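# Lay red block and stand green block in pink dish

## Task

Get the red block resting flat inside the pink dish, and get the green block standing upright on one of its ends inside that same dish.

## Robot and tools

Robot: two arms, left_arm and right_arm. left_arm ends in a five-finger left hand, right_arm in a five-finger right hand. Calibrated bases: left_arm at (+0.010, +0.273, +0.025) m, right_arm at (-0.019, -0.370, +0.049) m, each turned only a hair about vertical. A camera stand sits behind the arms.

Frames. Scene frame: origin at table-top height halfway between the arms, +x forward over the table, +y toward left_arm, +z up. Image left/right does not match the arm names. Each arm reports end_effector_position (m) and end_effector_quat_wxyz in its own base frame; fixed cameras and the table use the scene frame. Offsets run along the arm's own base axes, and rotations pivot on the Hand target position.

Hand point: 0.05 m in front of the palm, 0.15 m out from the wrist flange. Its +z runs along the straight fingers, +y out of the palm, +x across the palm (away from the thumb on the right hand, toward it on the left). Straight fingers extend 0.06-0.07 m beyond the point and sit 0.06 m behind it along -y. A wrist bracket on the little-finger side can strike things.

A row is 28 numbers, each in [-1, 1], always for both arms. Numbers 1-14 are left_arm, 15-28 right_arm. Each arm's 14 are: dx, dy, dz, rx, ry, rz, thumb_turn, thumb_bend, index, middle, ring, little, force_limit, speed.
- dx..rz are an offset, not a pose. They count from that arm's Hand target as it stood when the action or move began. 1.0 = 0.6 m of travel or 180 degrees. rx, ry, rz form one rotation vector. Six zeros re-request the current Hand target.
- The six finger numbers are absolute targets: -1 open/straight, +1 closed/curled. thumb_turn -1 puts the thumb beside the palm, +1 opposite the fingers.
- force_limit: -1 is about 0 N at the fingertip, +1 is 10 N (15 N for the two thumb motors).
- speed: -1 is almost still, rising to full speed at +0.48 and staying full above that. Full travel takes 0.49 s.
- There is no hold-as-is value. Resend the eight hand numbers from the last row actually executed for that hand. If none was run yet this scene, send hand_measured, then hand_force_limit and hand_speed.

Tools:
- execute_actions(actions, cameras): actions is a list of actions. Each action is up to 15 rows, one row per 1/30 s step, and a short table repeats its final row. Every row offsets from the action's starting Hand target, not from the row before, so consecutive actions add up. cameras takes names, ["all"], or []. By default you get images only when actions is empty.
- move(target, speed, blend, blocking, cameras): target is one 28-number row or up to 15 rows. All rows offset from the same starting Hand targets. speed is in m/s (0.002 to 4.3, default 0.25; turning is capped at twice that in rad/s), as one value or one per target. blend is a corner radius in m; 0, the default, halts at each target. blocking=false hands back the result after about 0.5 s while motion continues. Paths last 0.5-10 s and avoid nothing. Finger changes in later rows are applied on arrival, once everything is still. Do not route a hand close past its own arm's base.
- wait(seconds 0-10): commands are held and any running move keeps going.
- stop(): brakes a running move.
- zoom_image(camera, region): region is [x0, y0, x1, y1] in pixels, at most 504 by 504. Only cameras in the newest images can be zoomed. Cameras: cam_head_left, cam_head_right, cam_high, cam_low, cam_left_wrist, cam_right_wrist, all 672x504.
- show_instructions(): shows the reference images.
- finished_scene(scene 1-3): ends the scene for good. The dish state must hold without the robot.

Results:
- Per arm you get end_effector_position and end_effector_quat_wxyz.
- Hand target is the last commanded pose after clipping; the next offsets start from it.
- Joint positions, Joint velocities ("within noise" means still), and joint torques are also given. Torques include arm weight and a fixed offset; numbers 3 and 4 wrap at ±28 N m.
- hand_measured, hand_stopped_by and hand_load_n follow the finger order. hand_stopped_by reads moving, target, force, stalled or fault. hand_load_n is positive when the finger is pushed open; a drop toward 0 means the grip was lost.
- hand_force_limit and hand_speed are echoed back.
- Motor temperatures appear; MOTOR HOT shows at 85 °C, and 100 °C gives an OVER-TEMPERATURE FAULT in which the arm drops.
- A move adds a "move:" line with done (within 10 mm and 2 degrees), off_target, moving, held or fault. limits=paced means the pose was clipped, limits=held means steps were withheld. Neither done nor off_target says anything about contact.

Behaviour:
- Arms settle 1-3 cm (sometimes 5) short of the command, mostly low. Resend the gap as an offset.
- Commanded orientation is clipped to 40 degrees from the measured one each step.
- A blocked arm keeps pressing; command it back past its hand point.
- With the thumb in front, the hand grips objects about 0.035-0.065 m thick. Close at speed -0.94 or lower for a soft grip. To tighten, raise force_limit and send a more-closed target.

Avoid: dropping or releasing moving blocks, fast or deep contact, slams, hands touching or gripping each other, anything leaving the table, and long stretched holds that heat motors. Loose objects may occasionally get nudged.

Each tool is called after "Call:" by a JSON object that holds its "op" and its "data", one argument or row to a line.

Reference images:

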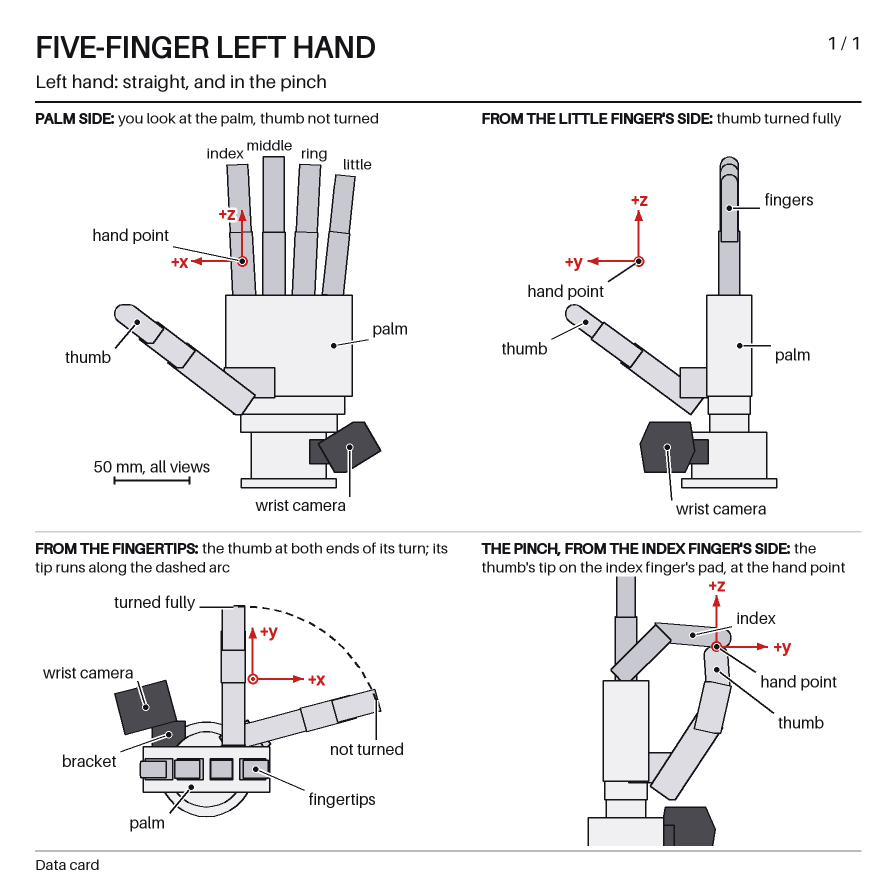

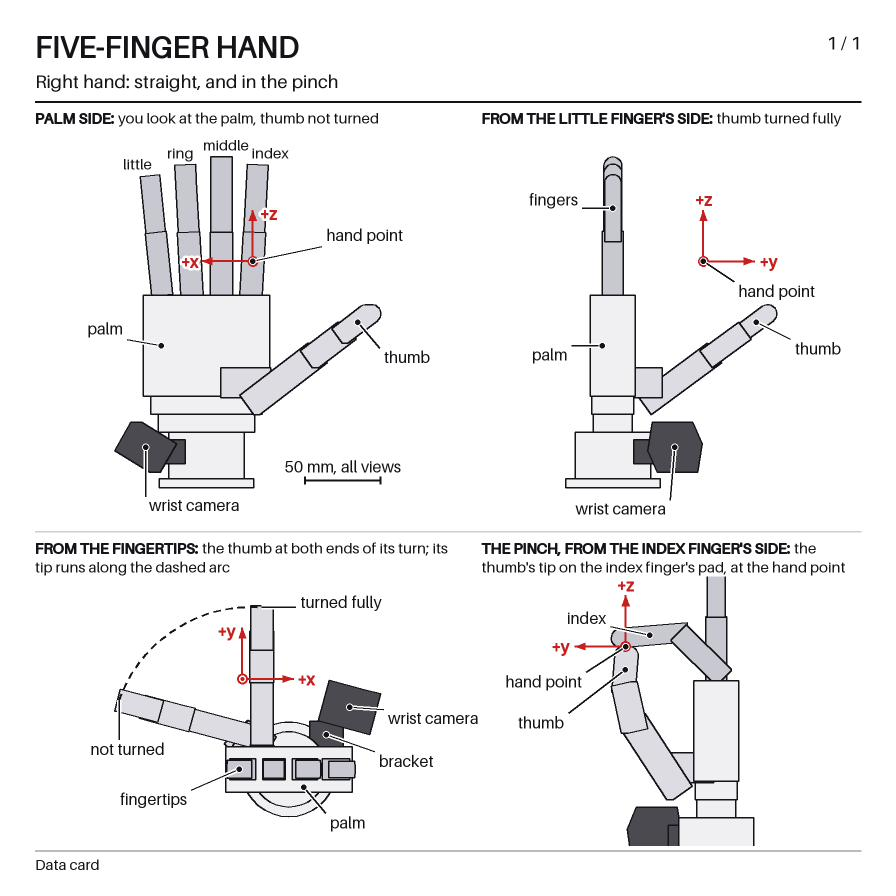

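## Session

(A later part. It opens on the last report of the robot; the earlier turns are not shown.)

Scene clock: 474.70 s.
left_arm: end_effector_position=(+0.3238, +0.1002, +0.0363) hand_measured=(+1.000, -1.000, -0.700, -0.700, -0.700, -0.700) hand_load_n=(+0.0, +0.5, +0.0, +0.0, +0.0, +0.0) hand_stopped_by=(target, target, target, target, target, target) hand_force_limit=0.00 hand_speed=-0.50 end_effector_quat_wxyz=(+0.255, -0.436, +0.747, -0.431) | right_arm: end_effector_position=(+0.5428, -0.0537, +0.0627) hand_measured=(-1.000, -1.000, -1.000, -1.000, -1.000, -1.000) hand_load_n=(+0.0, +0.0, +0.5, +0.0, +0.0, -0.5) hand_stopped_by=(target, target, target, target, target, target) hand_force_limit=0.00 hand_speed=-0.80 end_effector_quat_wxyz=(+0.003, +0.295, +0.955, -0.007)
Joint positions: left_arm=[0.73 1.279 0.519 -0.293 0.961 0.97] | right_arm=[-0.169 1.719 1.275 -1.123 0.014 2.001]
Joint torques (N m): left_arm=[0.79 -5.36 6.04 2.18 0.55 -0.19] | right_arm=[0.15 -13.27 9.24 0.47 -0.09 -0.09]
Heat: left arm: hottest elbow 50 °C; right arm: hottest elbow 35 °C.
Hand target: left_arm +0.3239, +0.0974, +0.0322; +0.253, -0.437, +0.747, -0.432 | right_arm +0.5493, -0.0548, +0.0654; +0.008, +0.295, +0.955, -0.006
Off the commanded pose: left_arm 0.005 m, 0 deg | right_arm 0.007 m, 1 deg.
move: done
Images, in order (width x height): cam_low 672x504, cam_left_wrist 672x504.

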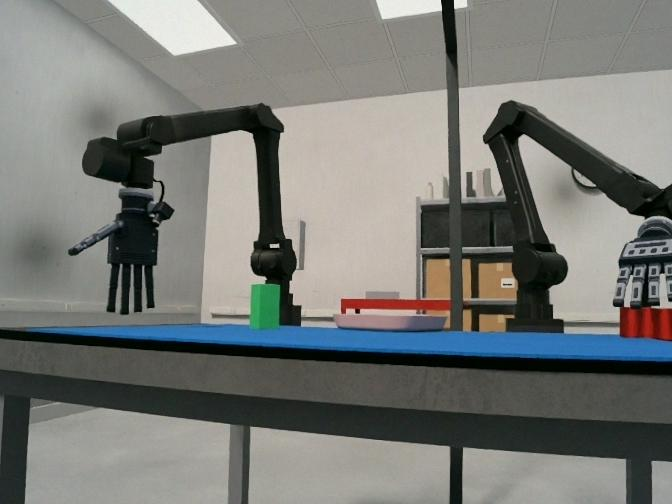

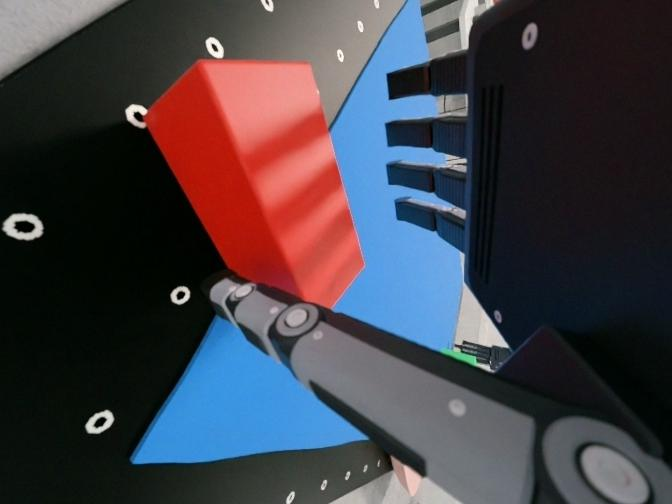

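Call:
{"op": "move", "data": {
  "target": [0.0,0.0,-0.042,0,0,0,1,-1,-0.7,-0.7,-0.7,-0.7,0.0,-0.5,0,0,0,0,0,0,-1,-1,-1,-1,-1,-1,0,-0.8],
  "speed": 0.08,
  "cameras": ["cam_left_wrist","cam_low"]
}}

Call:
{"op": "zoom_image", "data": {
  "camera": "cam_low",
  "region": [560, 180, 672, 350]
}}

Scene clock: 479.63 s.
left_arm: end_effector_position=(+0.3243, +0.1001, +0.0127) hand_measured=(+1.000, -1.000, -0.700, -0.700, -0.700, -0.700) hand_load_n=(+1.0, +0.0, +0.0, +0.0, +0.0, +0.0) hand_stopped_by=(target, target, target, target, target, target) hand_force_limit=0.00 hand_speed=-0.50 end_effector_quat_wxyz=(+0.255, -0.438, +0.746, -0.433) | right_arm: end_effector_position=(+0.5428, -0.0537, +0.0627) hand_measured=(-1.000, -1.000, -1.000, -1.000, -1.000, -1.000) hand_load_n=(+0.0, +0.0, +0.0, +0.0, +0.0, +0.0) hand_stopped_by=(target, target, target, target, target, target) hand_force_limit=0.00 hand_speed=-0.80 end_effector_quat_wxyz=(+0.003, +0.295, +0.955, -0.007)
Joint positions: left_arm=[0.73 1.352 0.492 -0.19 0.962 0.961] | right_arm=[-0.169 1.719 1.275 -1.123 0.014 2.001]
Joint torques (N m): left_arm=[1.03 -5.6 5.38 2.26 0.55 -0.12] | right_arm=[0.32 -13.22 9.21 0.58 -0.08 -0.1]
Heat: left arm: hottest elbow 49 °C; right arm: hottest elbow 35 °C.
Hand target: left_arm +0.3238, +0.0974, +0.0069; +0.253, -0.438, +0.747, -0.432 | right_arm +0.5493, -0.0548, +0.0654; +0.008, +0.295, +0.955, -0.006
Off the commanded pose: left_arm 0.006 m, 0 deg | right_arm 0.007 m, 1 deg.
move: done
Images, in order (width x height): cam_low 672x504, cam_left_wrist 672x504.

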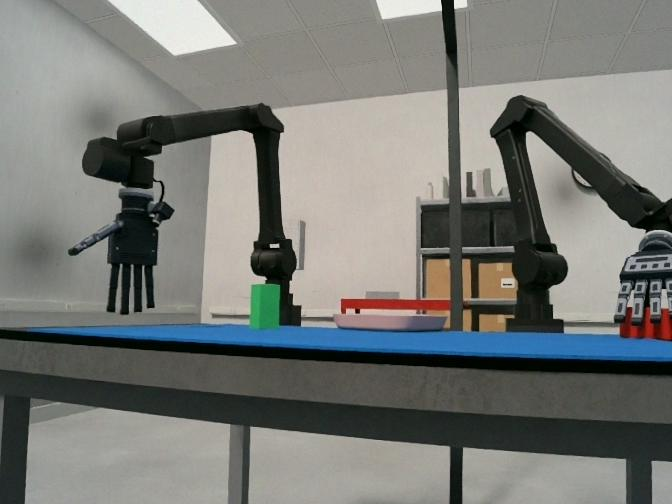

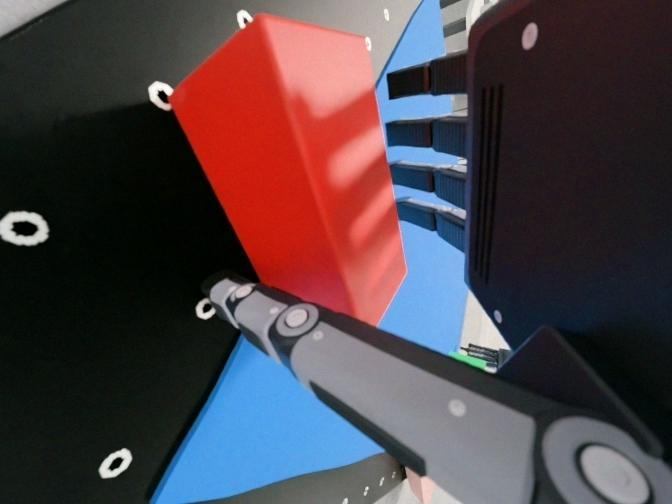

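Scaled by 2.965.

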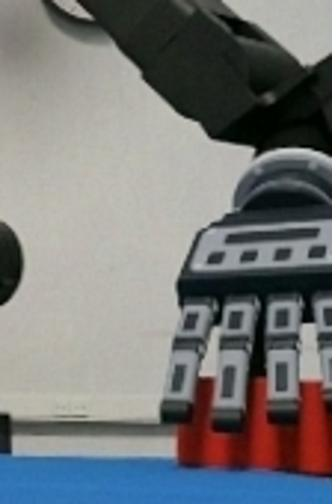

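Call:
{"op": "wait", "data": {
  "seconds": 0.1,
  "cameras": ["cam_high","cam_head_left","cam_head_right"]
}}

Call:
{"op": "zoom_image", "data": {
  "camera": "cam_high",
  "region": [320, 30, 420, 130]
}}

Call:
{"op": "zoom_image", "data": {
  "camera": "cam_head_left",
  "region": [150, 270, 260, 380]
}}

Scene clock: 495.07 s.
left_arm: end_effector_position=(+0.3243, +0.1001, +0.0127) hand_measured=(+1.000, -1.000, -0.700, -0.700, -0.700, -0.700) hand_load_n=(+1.0, +0.0, +0.0, +0.0, +0.0, +0.0) hand_stopped_by=(target, target, target, target, target, target) hand_force_limit=0.00 hand_speed=-0.50 end_effector_quat_wxyz=(+0.255, -0.438, +0.746, -0.433) | right_arm: end_effector_position=(+0.5428, -0.0537, +0.0627) hand_measured=(-1.000, -1.000, -1.000, -1.000, -1.000, -1.000) hand_load_n=(+0.0, +0.0, +0.0, +0.0, +0.0, +0.0) hand_stopped_by=(target, target, target, target, target, target) hand_force_limit=0.00 hand_speed=-0.80 end_effector_quat_wxyz=(+0.003, +0.295, +0.955, -0.007)
Joint positions: left_arm=[0.73 1.352 0.492 -0.19 0.962 0.961] | right_arm=[-0.169 1.719 1.275 -1.123 0.014 2.001]
Joint torques (N m): left_arm=[1.08 -5.3 5.19 2.25 0.53 -0.11] | right_arm=[0.21 -13.22 9.26 0.53 -0.08 -0.09]
Heat: left arm: hottest elbow 46 °C; right arm: hottest elbow 35 °C.
Hand target: left_arm +0.3238, +0.0974, +0.0069; +0.253, -0.437, +0.747, -0.432 | right_arm +0.5493, -0.0548, +0.0654; +0.008, +0.295, +0.955, -0.006
Off the commanded pose: left_arm 0.006 m, 0 deg | right_arm 0.007 m, 1 deg.
wait: 0.10 s; at rest from the start
Images, in order (width x height): cam_head_left 672x504, cam_head_right 672x504, cam_high 672x504.

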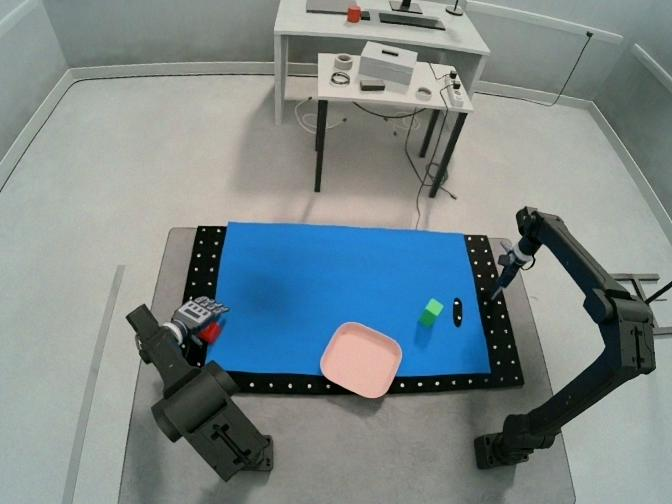

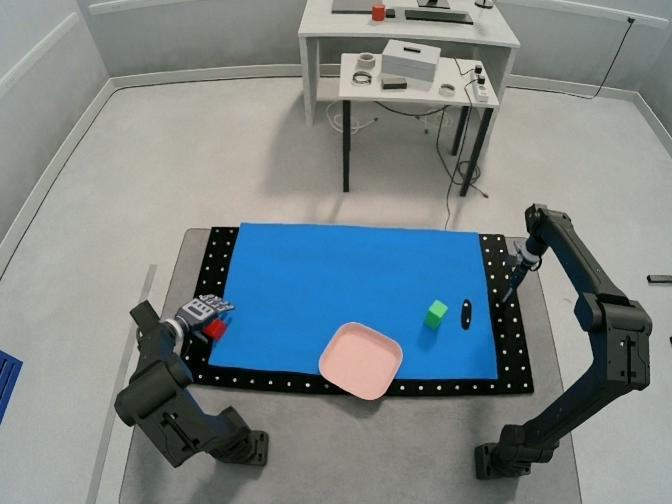

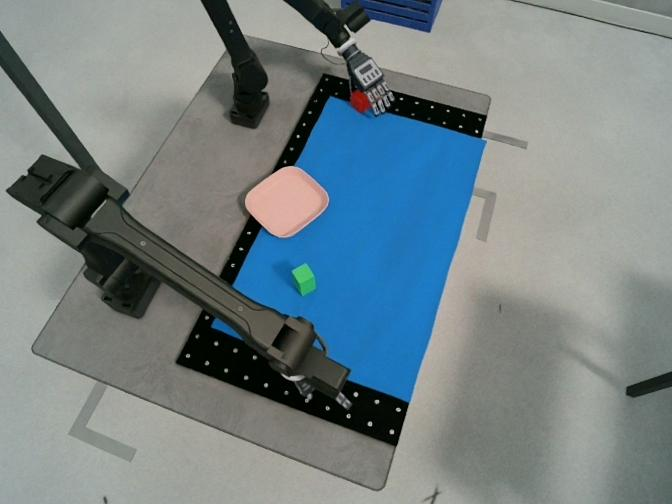

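Scaled by 5.040.

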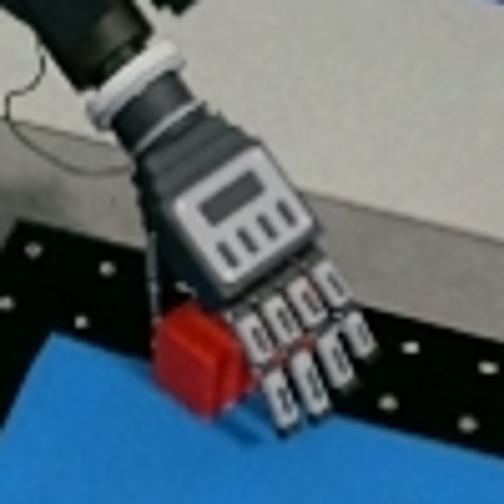

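Scaled by 4.582.

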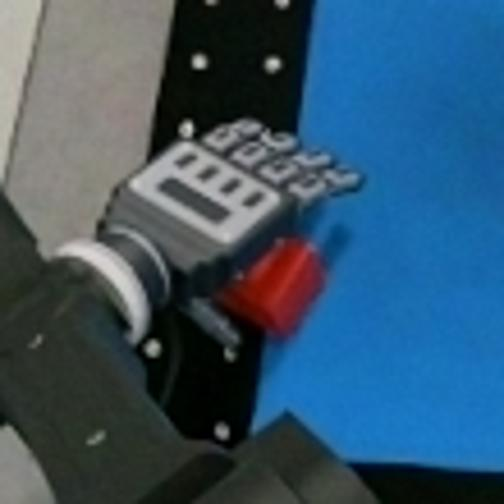

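Call:
{"op": "execute_actions", "data": {
  "actions": [
    [[0,0,0,0,0,0,1,-1,-0.3,-0.3,-0.3,-0.7,-0.2,-0.7,0,0,0,0,0,0,-1,-1,-1,-1,-1,-1,0,-0.8]],
    [[0,0,0,0,0,0,1,-1,-0.3,-0.3,-0.3,-0.7,-0.2,-0.7,0,0,0,0,0,0,-1,-1,-1,-1,-1,-1,0,-0.8]],
    [[0,0,0,0,0,0,1,0,-0.3,-0.3,-0.3,-0.7,-0.2,-0.8,0,0,0,0,0,0,-1,-1,-1,-1,-1,-1,0,-0.8]],
    [[0,0,0,0,0,0,1,0,-0.3,-0.3,-0.3,-0.7,-0.2,-0.8,0,0,0,0,0,0,-1,-1,-1,-1,-1,-1,0,-0.8]]
  ],
  "cameras": ["cam_high","cam_head_left","cam_left_wrist"]
}}

Call:
{"op": "zoom_image", "data": {
  "camera": "cam_high",
  "region": [320, 30, 420, 130]
}}

Scene clock: 509.50 s.
left_arm: end_effector_position=(+0.3243, +0.1007, +0.0113) hand_measured=(+1.000, -0.412, -0.300, -0.300, -0.300, -0.700) hand_load_n=(-1.0, +5.0, +1.5, +0.0, +0.0, +0.0) hand_stopped_by=(target, force, target, target, target, target) hand_force_limit=-0.20 hand_speed=-0.80 end_effector_quat_wxyz=(+0.254, -0.440, +0.746, -0.431) | right_arm: end_effector_position=(+0.5428, -0.0537, +0.0627) hand_measured=(-1.000, -1.000, -1.000, -1.000, -1.000, -1.000) hand_load_n=(+0.0, +0.0, +0.0, +0.0, +0.0, +0.0) hand_stopped_by=(target, target, target, target, target, target) hand_force_limit=0.00 hand_speed=-0.80 end_effector_quat_wxyz=(+0.003, +0.295, +0.955, -0.007)
Joint positions: left_arm=[0.73 1.356 0.492 -0.187 0.959 0.961] | right_arm=[-0.169 1.719 1.275 -1.123 0.014 2.001]
Joint torques (N m): left_arm=[0.85 -5.89 5.23 2.19 0.66 -0.11] | right_arm=[0.21 -13.27 9.25 0.57 -0.07 -0.09]
Heat: left arm: hottest elbow 44 °C; right arm: hottest elbow 35 °C.
Hand target: left_arm +0.3238, +0.0973, +0.0070; +0.252, -0.438, +0.747, -0.432 | right_arm +0.5493, -0.0548, +0.0654; +0.008, +0.295, +0.955, -0.006
Off the commanded pose: left_arm 0.005 m, 0 deg | right_arm 0.007 m, 1 deg.
Images, in order (width x height): cam_head_left 672x504, cam_high 672x504, cam_left_wrist 672x504.

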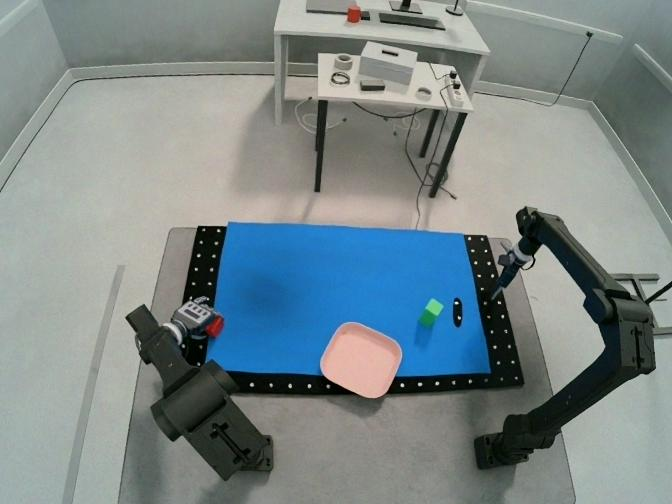

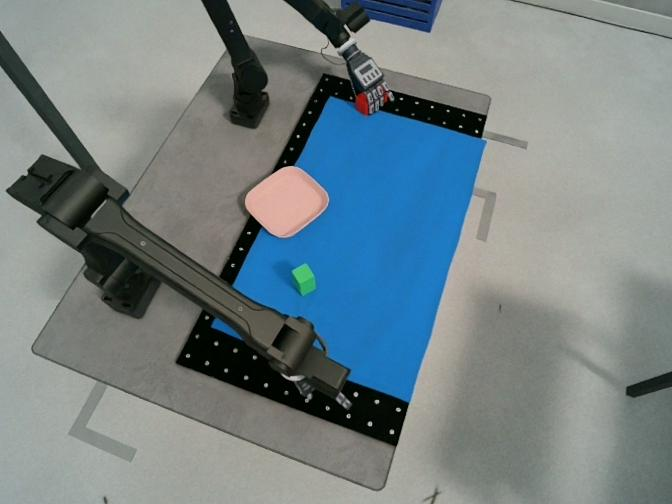

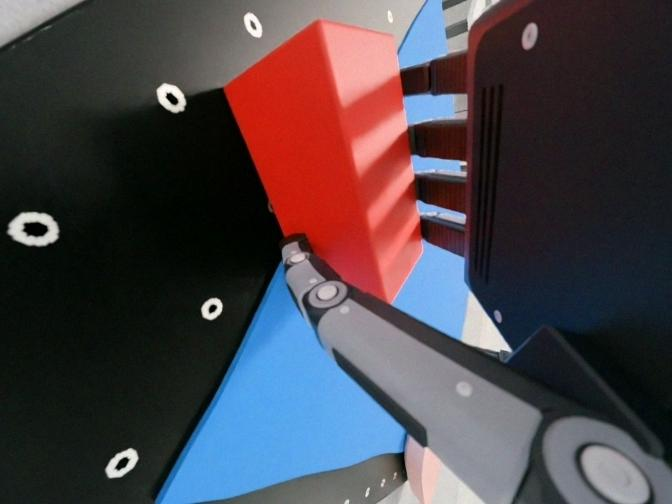

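Scaled by 5.040.

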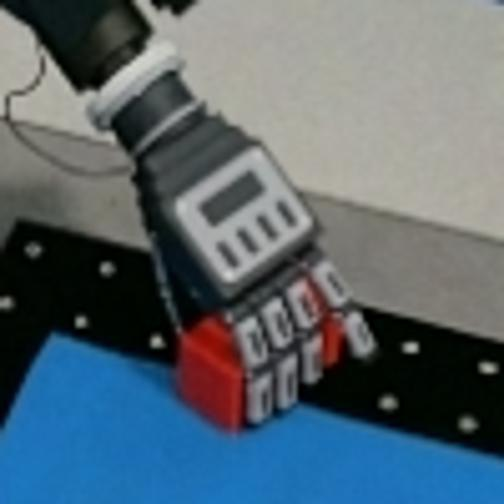

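Call:
{"op": "execute_actions", "data": {
  "actions": [
    [[0,0,0,0,0,0,1,0,0.1,0.1,0.1,-0.7,0.1,-0.85,0,0,0,0,0,0,-1,-1,-1,-1,-1,-1,0,-0.8]],
    [[0,0,0,0,0,0,1,0,0.1,0.1,0.1,-0.7,0.1,-0.85,0,0,0,0,0,0,-1,-1,-1,-1,-1,-1,0,-0.8]]
  ],
  "cameras": ["cam_high","cam_left_wrist"]
}}

Call:
{"op": "move", "data": {
  "target": [0,0,0.15,0,0,0,1,0,0.1,0.1,0.1,-0.7,0.1,-0.85,0,0,0,0,0,0,-1,-1,-1,-1,-1,-1,0,-0.8],
  "speed": 0.1,
  "cameras": ["cam_high","cam_low","cam_left_wrist"]
}}

Call:
{"op": "zoom_image", "data": {
  "camera": "cam_high",
  "region": [320, 10, 420, 110]
}}

Scene clock: 515.90 s.
left_arm: end_effector_position=(+0.3249, +0.1009, +0.0114) hand_measured=(+1.000, -0.416, -0.248, -0.234, -0.220, -0.700) hand_load_n=(+4.5, +20.0, +5.5, +8.0, +10.0, +0.0) hand_stopped_by=(target, force, force, force, force, target) hand_force_limit=0.10 hand_speed=-0.85 end_effector_quat_wxyz=(+0.256, -0.438, +0.746, -0.431) | right_arm: end_effector_position=(+0.5428, -0.0537, +0.0627) hand_measured=(-1.000, -1.000, -1.000, -1.000, -1.000, -1.000) hand_load_n=(+0.0, +0.0, +0.0, +0.0, +0.0, +0.0) hand_stopped_by=(target, target, target, target, target, target) hand_force_limit=0.00 hand_speed=-0.80 end_effector_quat_wxyz=(+0.003, +0.295, +0.955, -0.007)
Joint positions: left_arm=[0.729 1.356 0.492 -0.184 0.959 0.961] | right_arm=[-0.169 1.719 1.275 -1.123 0.014 2.001]
Joint torques (N m): left_arm=[0.79 -5.36 5.34 2.06 0.66 -0.11] | right_arm=[0.26 -13.22 9.24 0.57 -0.07 -0.1]
Heat: left arm: hottest elbow 44 °C; right arm: hottest elbow 35 °C.
Hand target: left_arm +0.3238, +0.0974, +0.0070; +0.253, -0.438, +0.747, -0.432 | right_arm +0.5493, -0.0548, +0.0654; +0.008, +0.295, +0.955, -0.006
Off the commanded pose: left_arm 0.006 m, 0 deg | right_arm 0.007 m, 1 deg.
Images, in order (width x height): cam_high 672x504, cam_left_wrist 672x504.

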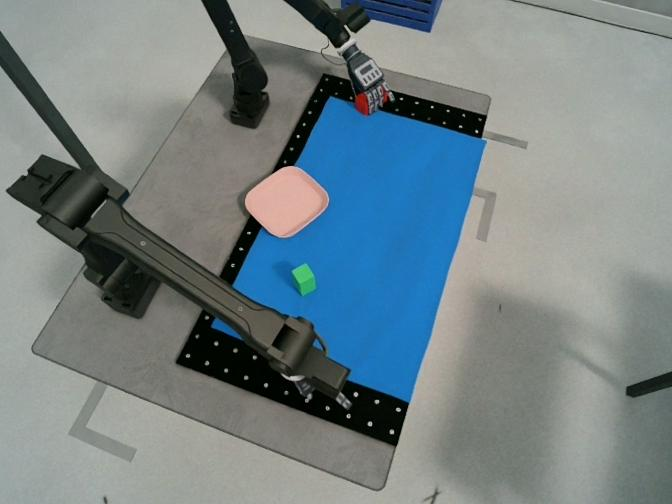

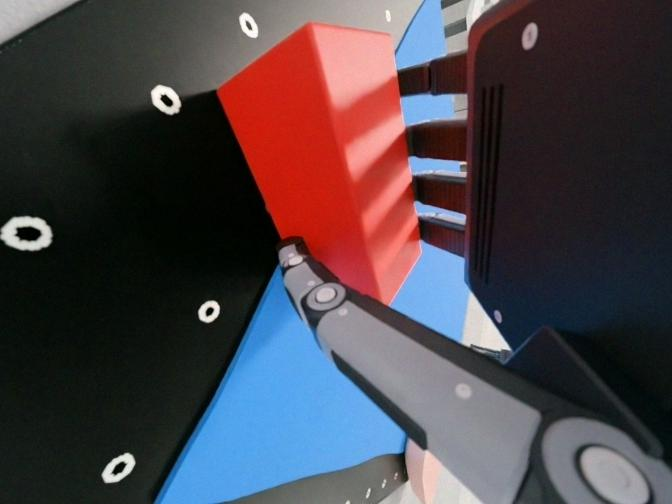

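Scene clock: 517.60 s.
left_arm: end_effector_position=(+0.3023, +0.0796, +0.0694) hand_measured=(+1.000, -0.416, -0.248, -0.234, -0.220, -0.700) hand_load_n=(+4.5, +20.5, +5.0, +8.0, +9.5, +0.0) hand_stopped_by=(target, force, force, force, force, target) hand_force_limit=0.10 hand_speed=-0.85 end_effector_quat_wxyz=(+0.222, -0.458, +0.742, -0.437) | right_arm: end_effector_position=(+0.5428, -0.0537, +0.0627) hand_measured=(-1.000, -1.000, -1.000, -1.000, -1.000, -1.000) hand_load_n=(+0.0, +0.0, +0.0, +0.0, +0.0, +0.0) hand_stopped_by=(target, target, target, target, target, target) hand_force_limit=0.00 hand_speed=-0.80 end_effector_quat_wxyz=(+0.003, +0.295, +0.955, -0.007)
Joint positions: left_arm=[0.726 1.145 0.54 -0.519 0.957 0.957] | right_arm=[-0.169 1.719 1.275 -1.123 0.014 2.001]
Joint torques (N m): left_arm=[1.08 -5.89 12.23 0.95 0.82 -0.09] | right_arm=[0.03 -13.22 9.25 0.51 -0.07 -0.09]
Heat: left arm: hottest elbow 44 °C; right arm: hottest elbow 35 °C.
Hand target: left_arm +0.3239, +0.0973, +0.0971; +0.253, -0.437, +0.747, -0.432 | right_arm +0.5493, -0.0548, +0.0654; +0.008, +0.295, +0.955, -0.006
Off the commanded pose: left_arm 0.039 m, 4 deg | right_arm 0.007 m, 1 deg.
move: off_target (left_arm)
Images, in order (width x height): cam_high 672x504, cam_low 672x504, cam_left_wrist 672x504.

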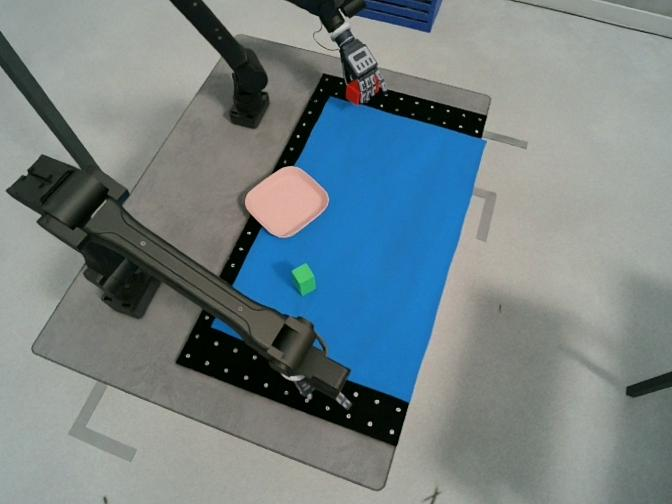

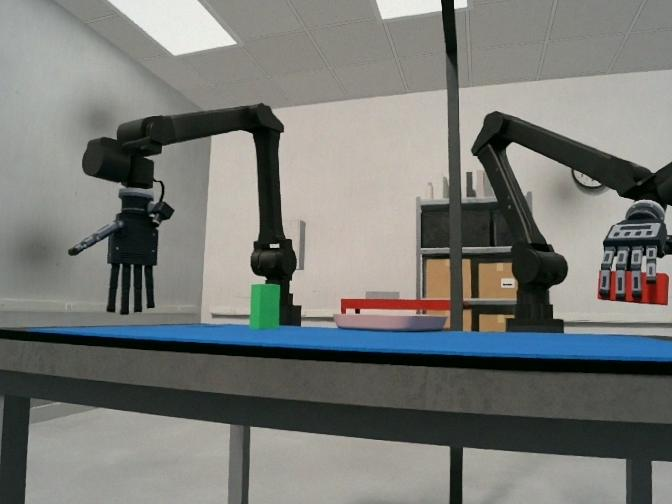

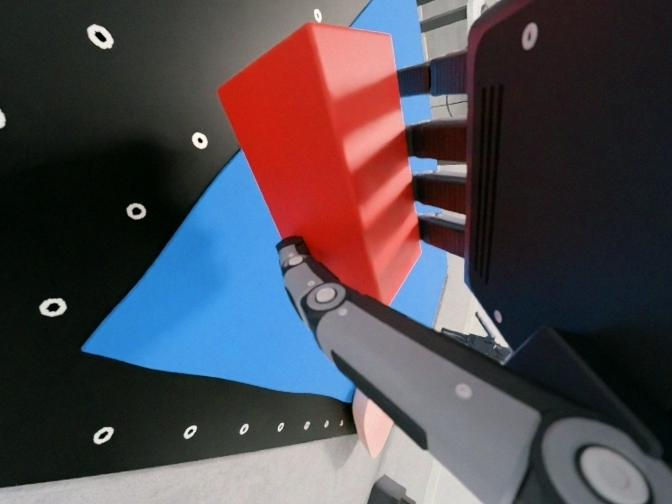

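Scaled by 5.040.

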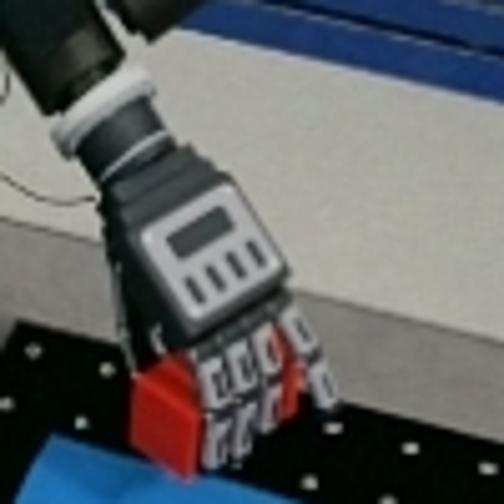

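Call:
{"op": "move", "data": {
  "target": [
    [0,0,0.12,0,0,0,1,0,0.1,0.1,-0.26,-0.7,0.1,-0.85,0,0,0,0,0,0,-1,-1,-1,-1,-1,-1,0,-0.8],
    [-0.1065,-0.68,0.12,0,0,0,1,0,0.1,0.1,-0.26,-0.7,0.1,-0.85,0,0,0,0,0,0,-1,-1,-1,-1,-1,-1,0,-0.8]
  ],
  "speed": 0.15,
  "blend": [0.03,0],
  "cameras": ["all"]
}}

Call:
{"op": "zoom_image", "data": {
  "camera": "cam_high",
  "region": [210, 110, 370, 270]
}}

Scene clock: 536.73 s.
left_arm: end_effector_position=(+0.2402, -0.2802, +0.1225) hand_measured=(+1.000, -0.416, -0.248, -0.234, -0.260, -0.700) hand_load_n=(-0.5, +18.0, +6.0, +12.5, +0.0, +0.0) hand_stopped_by=(target, force, force, force, target, target) hand_force_limit=0.10 hand_speed=-0.85 end_effector_quat_wxyz=(+0.249, -0.438, +0.773, -0.387) | right_arm: end_effector_position=(+0.5428, -0.0537, +0.0627) hand_measured=(-1.000, -1.000, -1.000, -1.000, -1.000, -1.000) hand_load_n=(-0.5, +0.0, +0.5, +0.0, +0.0, +0.0) hand_stopped_by=(target, target, target, target, target, target) hand_force_limit=0.00 hand_speed=-0.80 end_effector_quat_wxyz=(+0.003, +0.295, +0.955, -0.007)
Joint positions: left_arm=[-0.942 0.869 0.514 -0.313 -0.369 -0.221] | right_arm=[-0.169 1.719 1.275 -1.123 0.014 2.001]
Joint torques (N m): left_arm=[0.85 -2.32 15.15 3.38 -0.35 -0.2] | right_arm=[0.03 -13.1 9.18 0.51 -0.05 -0.1]
Heat: left arm: hottest elbow 49 °C; right arm: hottest elbow 35 °C.
Hand target: left_arm +0.2601, -0.3106, +0.1690; +0.253, -0.437, +0.747, -0.432 | right_arm +0.5493, -0.0548, +0.0654; +0.008, +0.295, +0.955, -0.006
Off the commanded pose: left_arm 0.059 m, 6 deg | right_arm 0.007 m, 1 deg.
move: off_target (left_arm)

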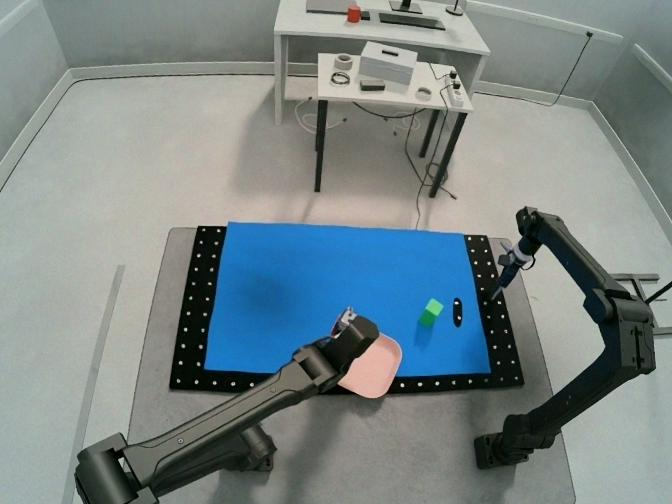

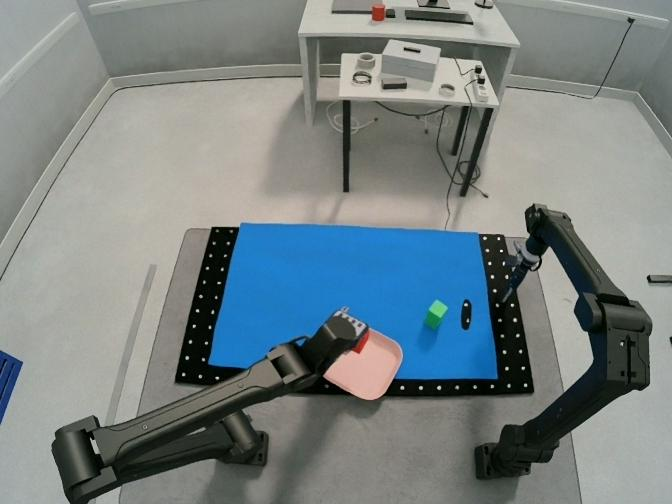

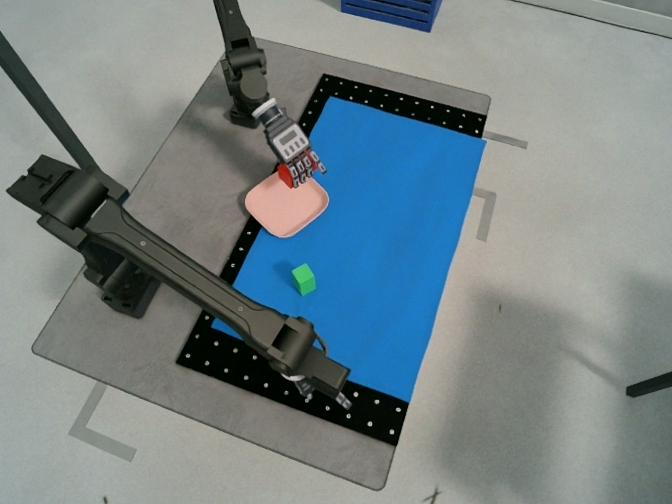

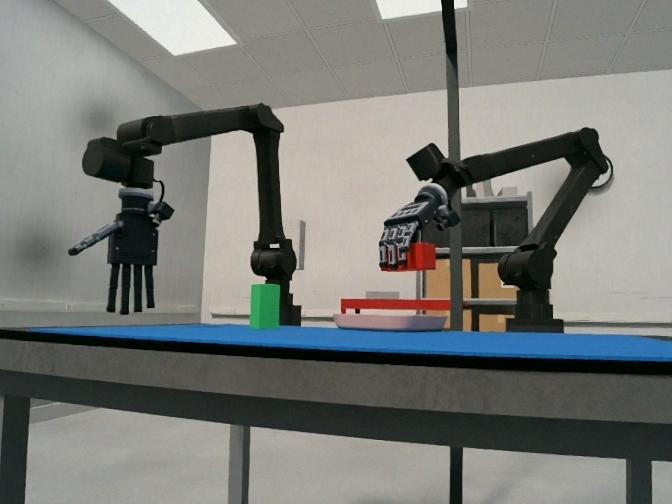

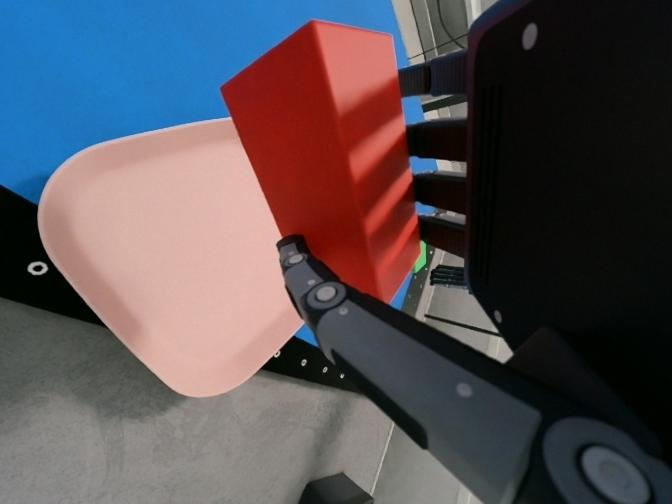

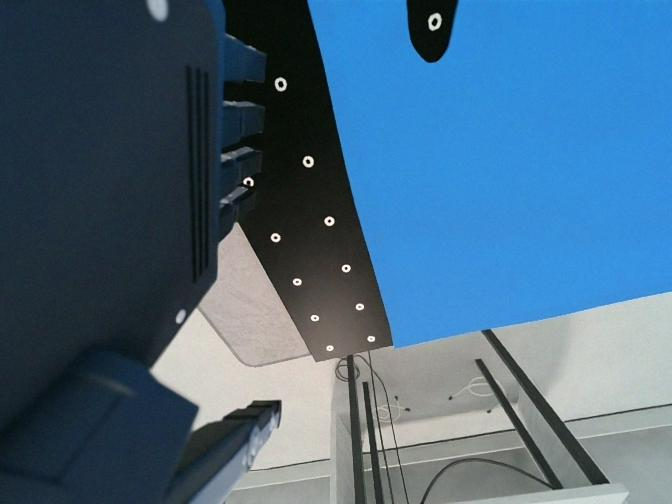

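Scaled by 3.150.

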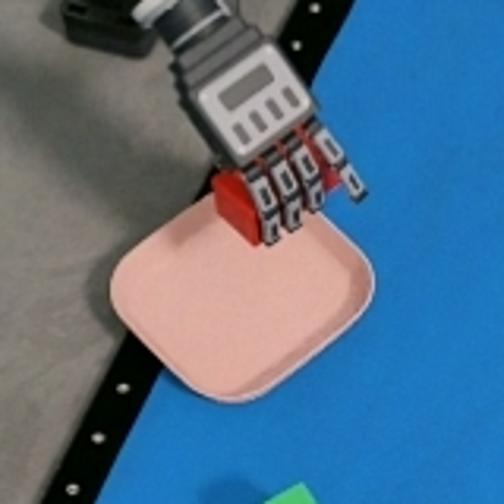

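Call:
{"op": "move", "data": {
  "target": [
    [0,-0.014,-0.16,0,0,0,1,0,0.1,0.1,-0.26,-0.7,0.1,-0.85,0,0,0,0,0,0,-1,-1,-1,-1,-1,-1,0,-0.8]
  ],
  "speed": 0.12,
  "cameras": ["cam_head_left","cam_high","cam_low","cam_left_wrist"]
}}

Call:
{"op": "zoom_image", "data": {
  "camera": "cam_high",
  "region": [210, 110, 370, 270]
}}

Call:
{"op": "zoom_image", "data": {
  "camera": "cam_low",
  "region": [300, 200, 480, 350]
}}

Scene clock: 557.20 s.
left_arm: end_effector_position=(+0.2588, -0.3133, +0.0690) hand_measured=(+1.000, -0.416, -0.248, -0.234, -0.260, -0.700) hand_load_n=(-0.5, +17.5, +5.5, +12.0, +0.0, +0.0) hand_stopped_by=(target, force, force, force, target, target) hand_force_limit=0.10 hand_speed=-0.85 end_effector_quat_wxyz=(+0.253, -0.437, +0.754, -0.421) | right_arm: end_effector_position=(+0.5428, -0.0537, +0.0627) hand_measured=(-1.000, -1.000, -1.000, -1.000, -1.000, -1.000) hand_load_n=(+0.0, +0.5, +0.0, +0.0, +0.0, +0.0) hand_stopped_by=(target, target, target, target, target, target) hand_force_limit=0.00 hand_speed=-0.80 end_effector_quat_wxyz=(+0.003, +0.295, +0.955, -0.007)
Joint positions: left_arm=[-0.958 1.094 0.431 0.07 -0.384 -0.232] | right_arm=[-0.169 1.719 1.275 -1.123 0.014 2.001]
Joint torques (N m): left_arm=[0.85 -4.66 7.68 3.38 -0.3 -0.11] | right_arm=[0.32 -13.57 9.31 0.51 -0.07 -0.11]
Heat: left arm: hottest elbow 51 °C; right arm: hottest elbow 35 °C.
Hand target: left_arm +0.2600, -0.3190, +0.0729; +0.253, -0.438, +0.747, -0.432 | right_arm +0.5493, -0.0548, +0.0654; +0.008, +0.295, +0.955, -0.006
Off the commanded pose: left_arm 0.007 m, 1 deg | right_arm 0.007 m, 1 deg.
move: done
Images, in order (width x height): cam_head_left 672x504, cam_high 672x504, cam_low 672x504, cam_left_wrist 672x504.

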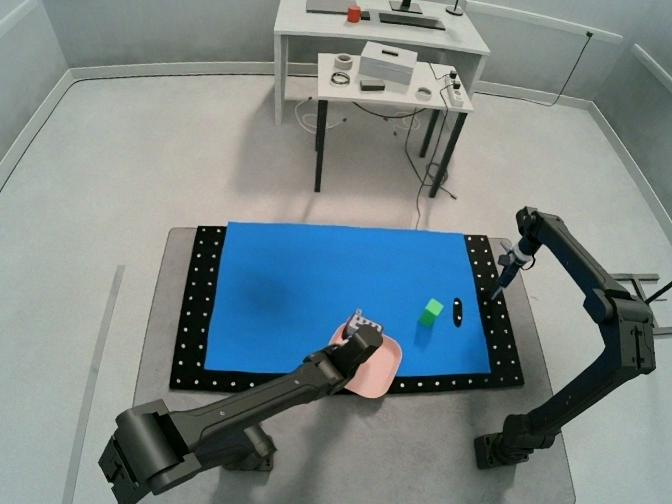

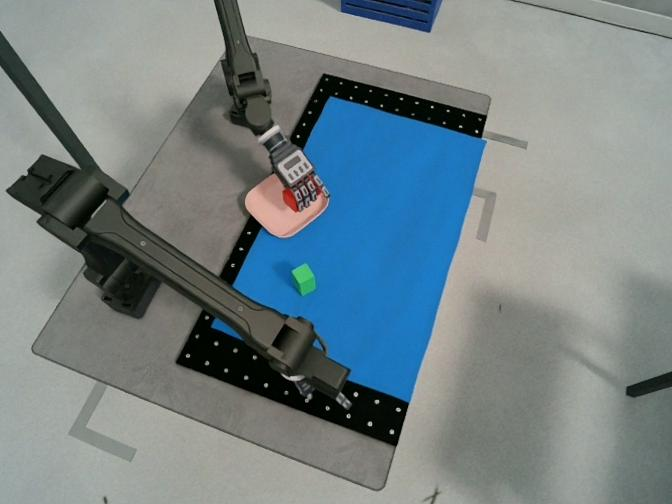

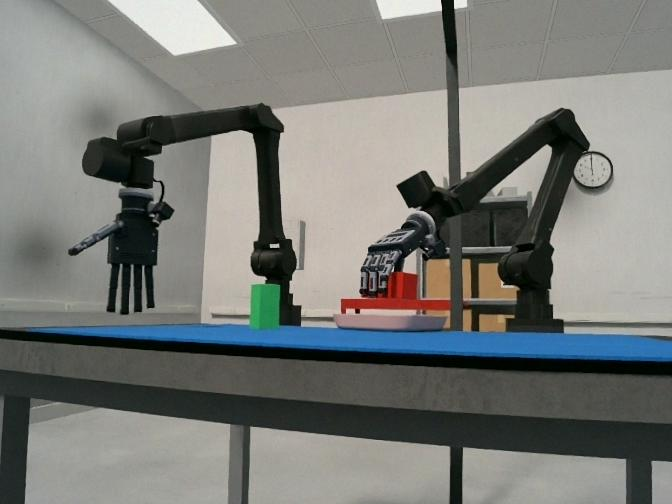

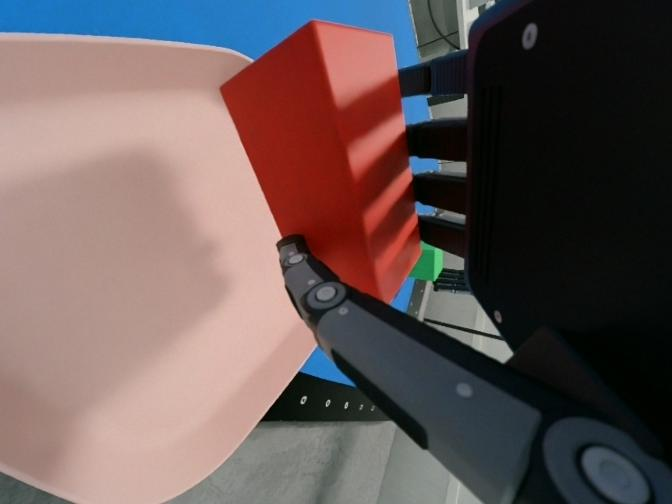

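Scaled by 3.150.

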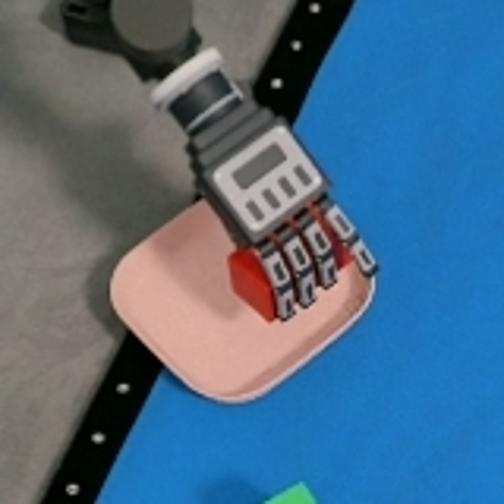

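Scaled by 2.800.

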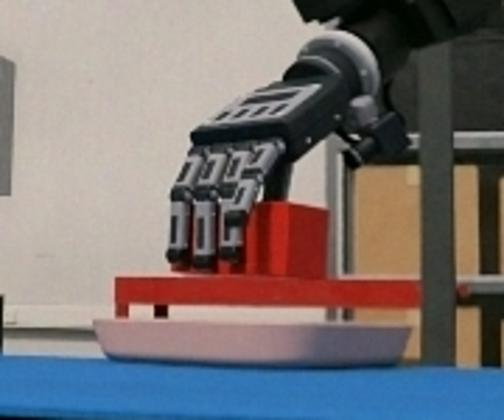

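Call:
{"op": "execute_actions", "data": {
  "actions": [],
  "cameras": ["cam_high","cam_low","cam_left_wrist"]
}}

Scene clock: 572.70 s.
left_arm: end_effector_position=(+0.2588, -0.3133, +0.0690) hand_measured=(+1.000, -0.416, -0.248, -0.234, -0.260, -0.700) hand_load_n=(-0.5, +17.5, +5.5, +12.0, +0.0, +0.0) hand_stopped_by=(target, force, force, force, target, target) hand_force_limit=0.10 hand_speed=-0.85 end_effector_quat_wxyz=(+0.253, -0.437, +0.754, -0.421) | right_arm: end_effector_position=(+0.5428, -0.0537, +0.0627) hand_measured=(-1.000, -1.000, -1.000, -1.000, -1.000, -1.000) hand_load_n=(+0.0, +0.0, +0.0, +0.0, +0.0, +0.0) hand_stopped_by=(target, target, target, target, target, target) hand_force_limit=0.00 hand_speed=-0.80 end_effector_quat_wxyz=(+0.003, +0.295, +0.955, -0.007)
Joint positions: left_arm=[-0.958 1.094 0.431 0.07 -0.384 -0.232] | right_arm=[-0.169 1.719 1.275 -1.123 0.014 2.001]
Joint velocities: within noise
Joint torques (N m): left_arm=[0.91 -4.19 7.54 3.54 -0.36 -0.15] | right_arm=[0.26 -13.27 9.2 0.47 -0.06 -0.09]
Motor temperatures (°C): left_arm=[27 27 49 24 28 25] | right_arm=[25 30 35 24 25 25]
Heat: left arm: hottest elbow 49 °C; right arm: hottest elbow 35 °C.
Hand target: left_arm +0.2600, -0.3190, +0.0729; +0.253, -0.438, +0.747, -0.432 | right_arm +0.5493, -0.0548, +0.0654; +0.008, +0.295, +0.955, -0.006
Off the commanded pose: left_arm 0.007 m, 1 deg | right_arm 0.007 m, 1 deg.
Images, in order (width x height): cam_high 672x504, cam_low 672x504, cam_left_wrist 672x504.

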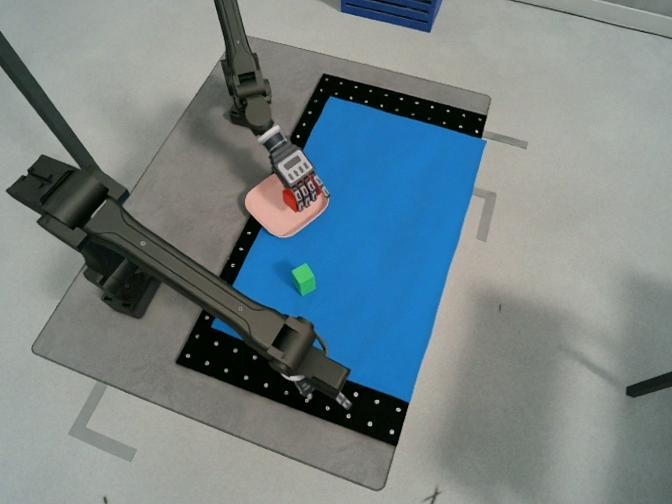

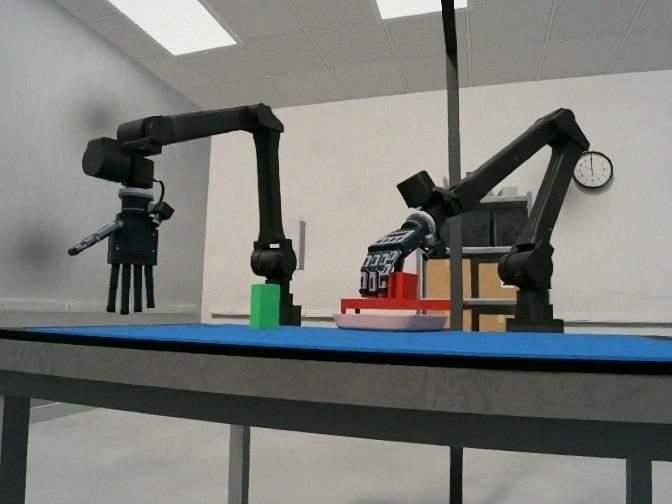

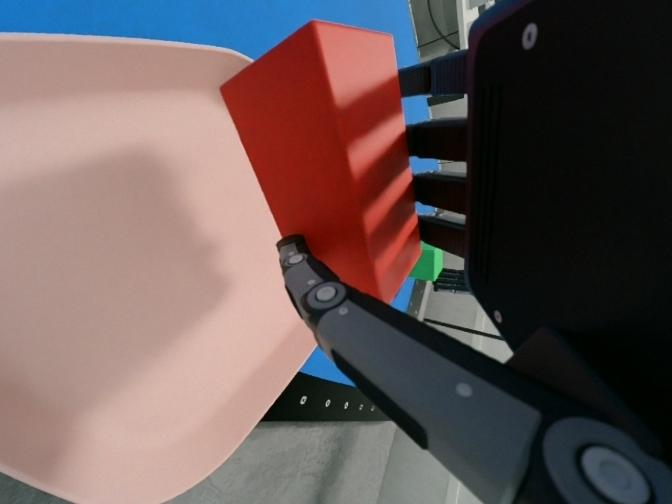

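Call:
{"op": "zoom_image", "data": {
  "camera": "cam_high",
  "region": [230, 120, 350, 250]
}}

Call:
{"op": "zoom_image", "data": {
  "camera": "cam_low",
  "region": [310, 220, 490, 350]
}}

Scaled by 3.877.

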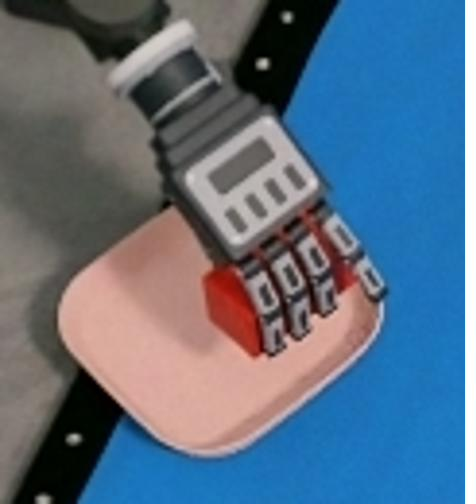

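Scaled by 2.800.

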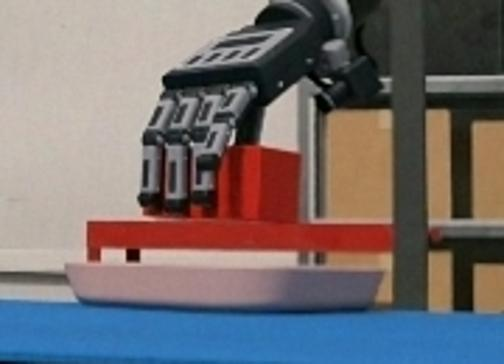

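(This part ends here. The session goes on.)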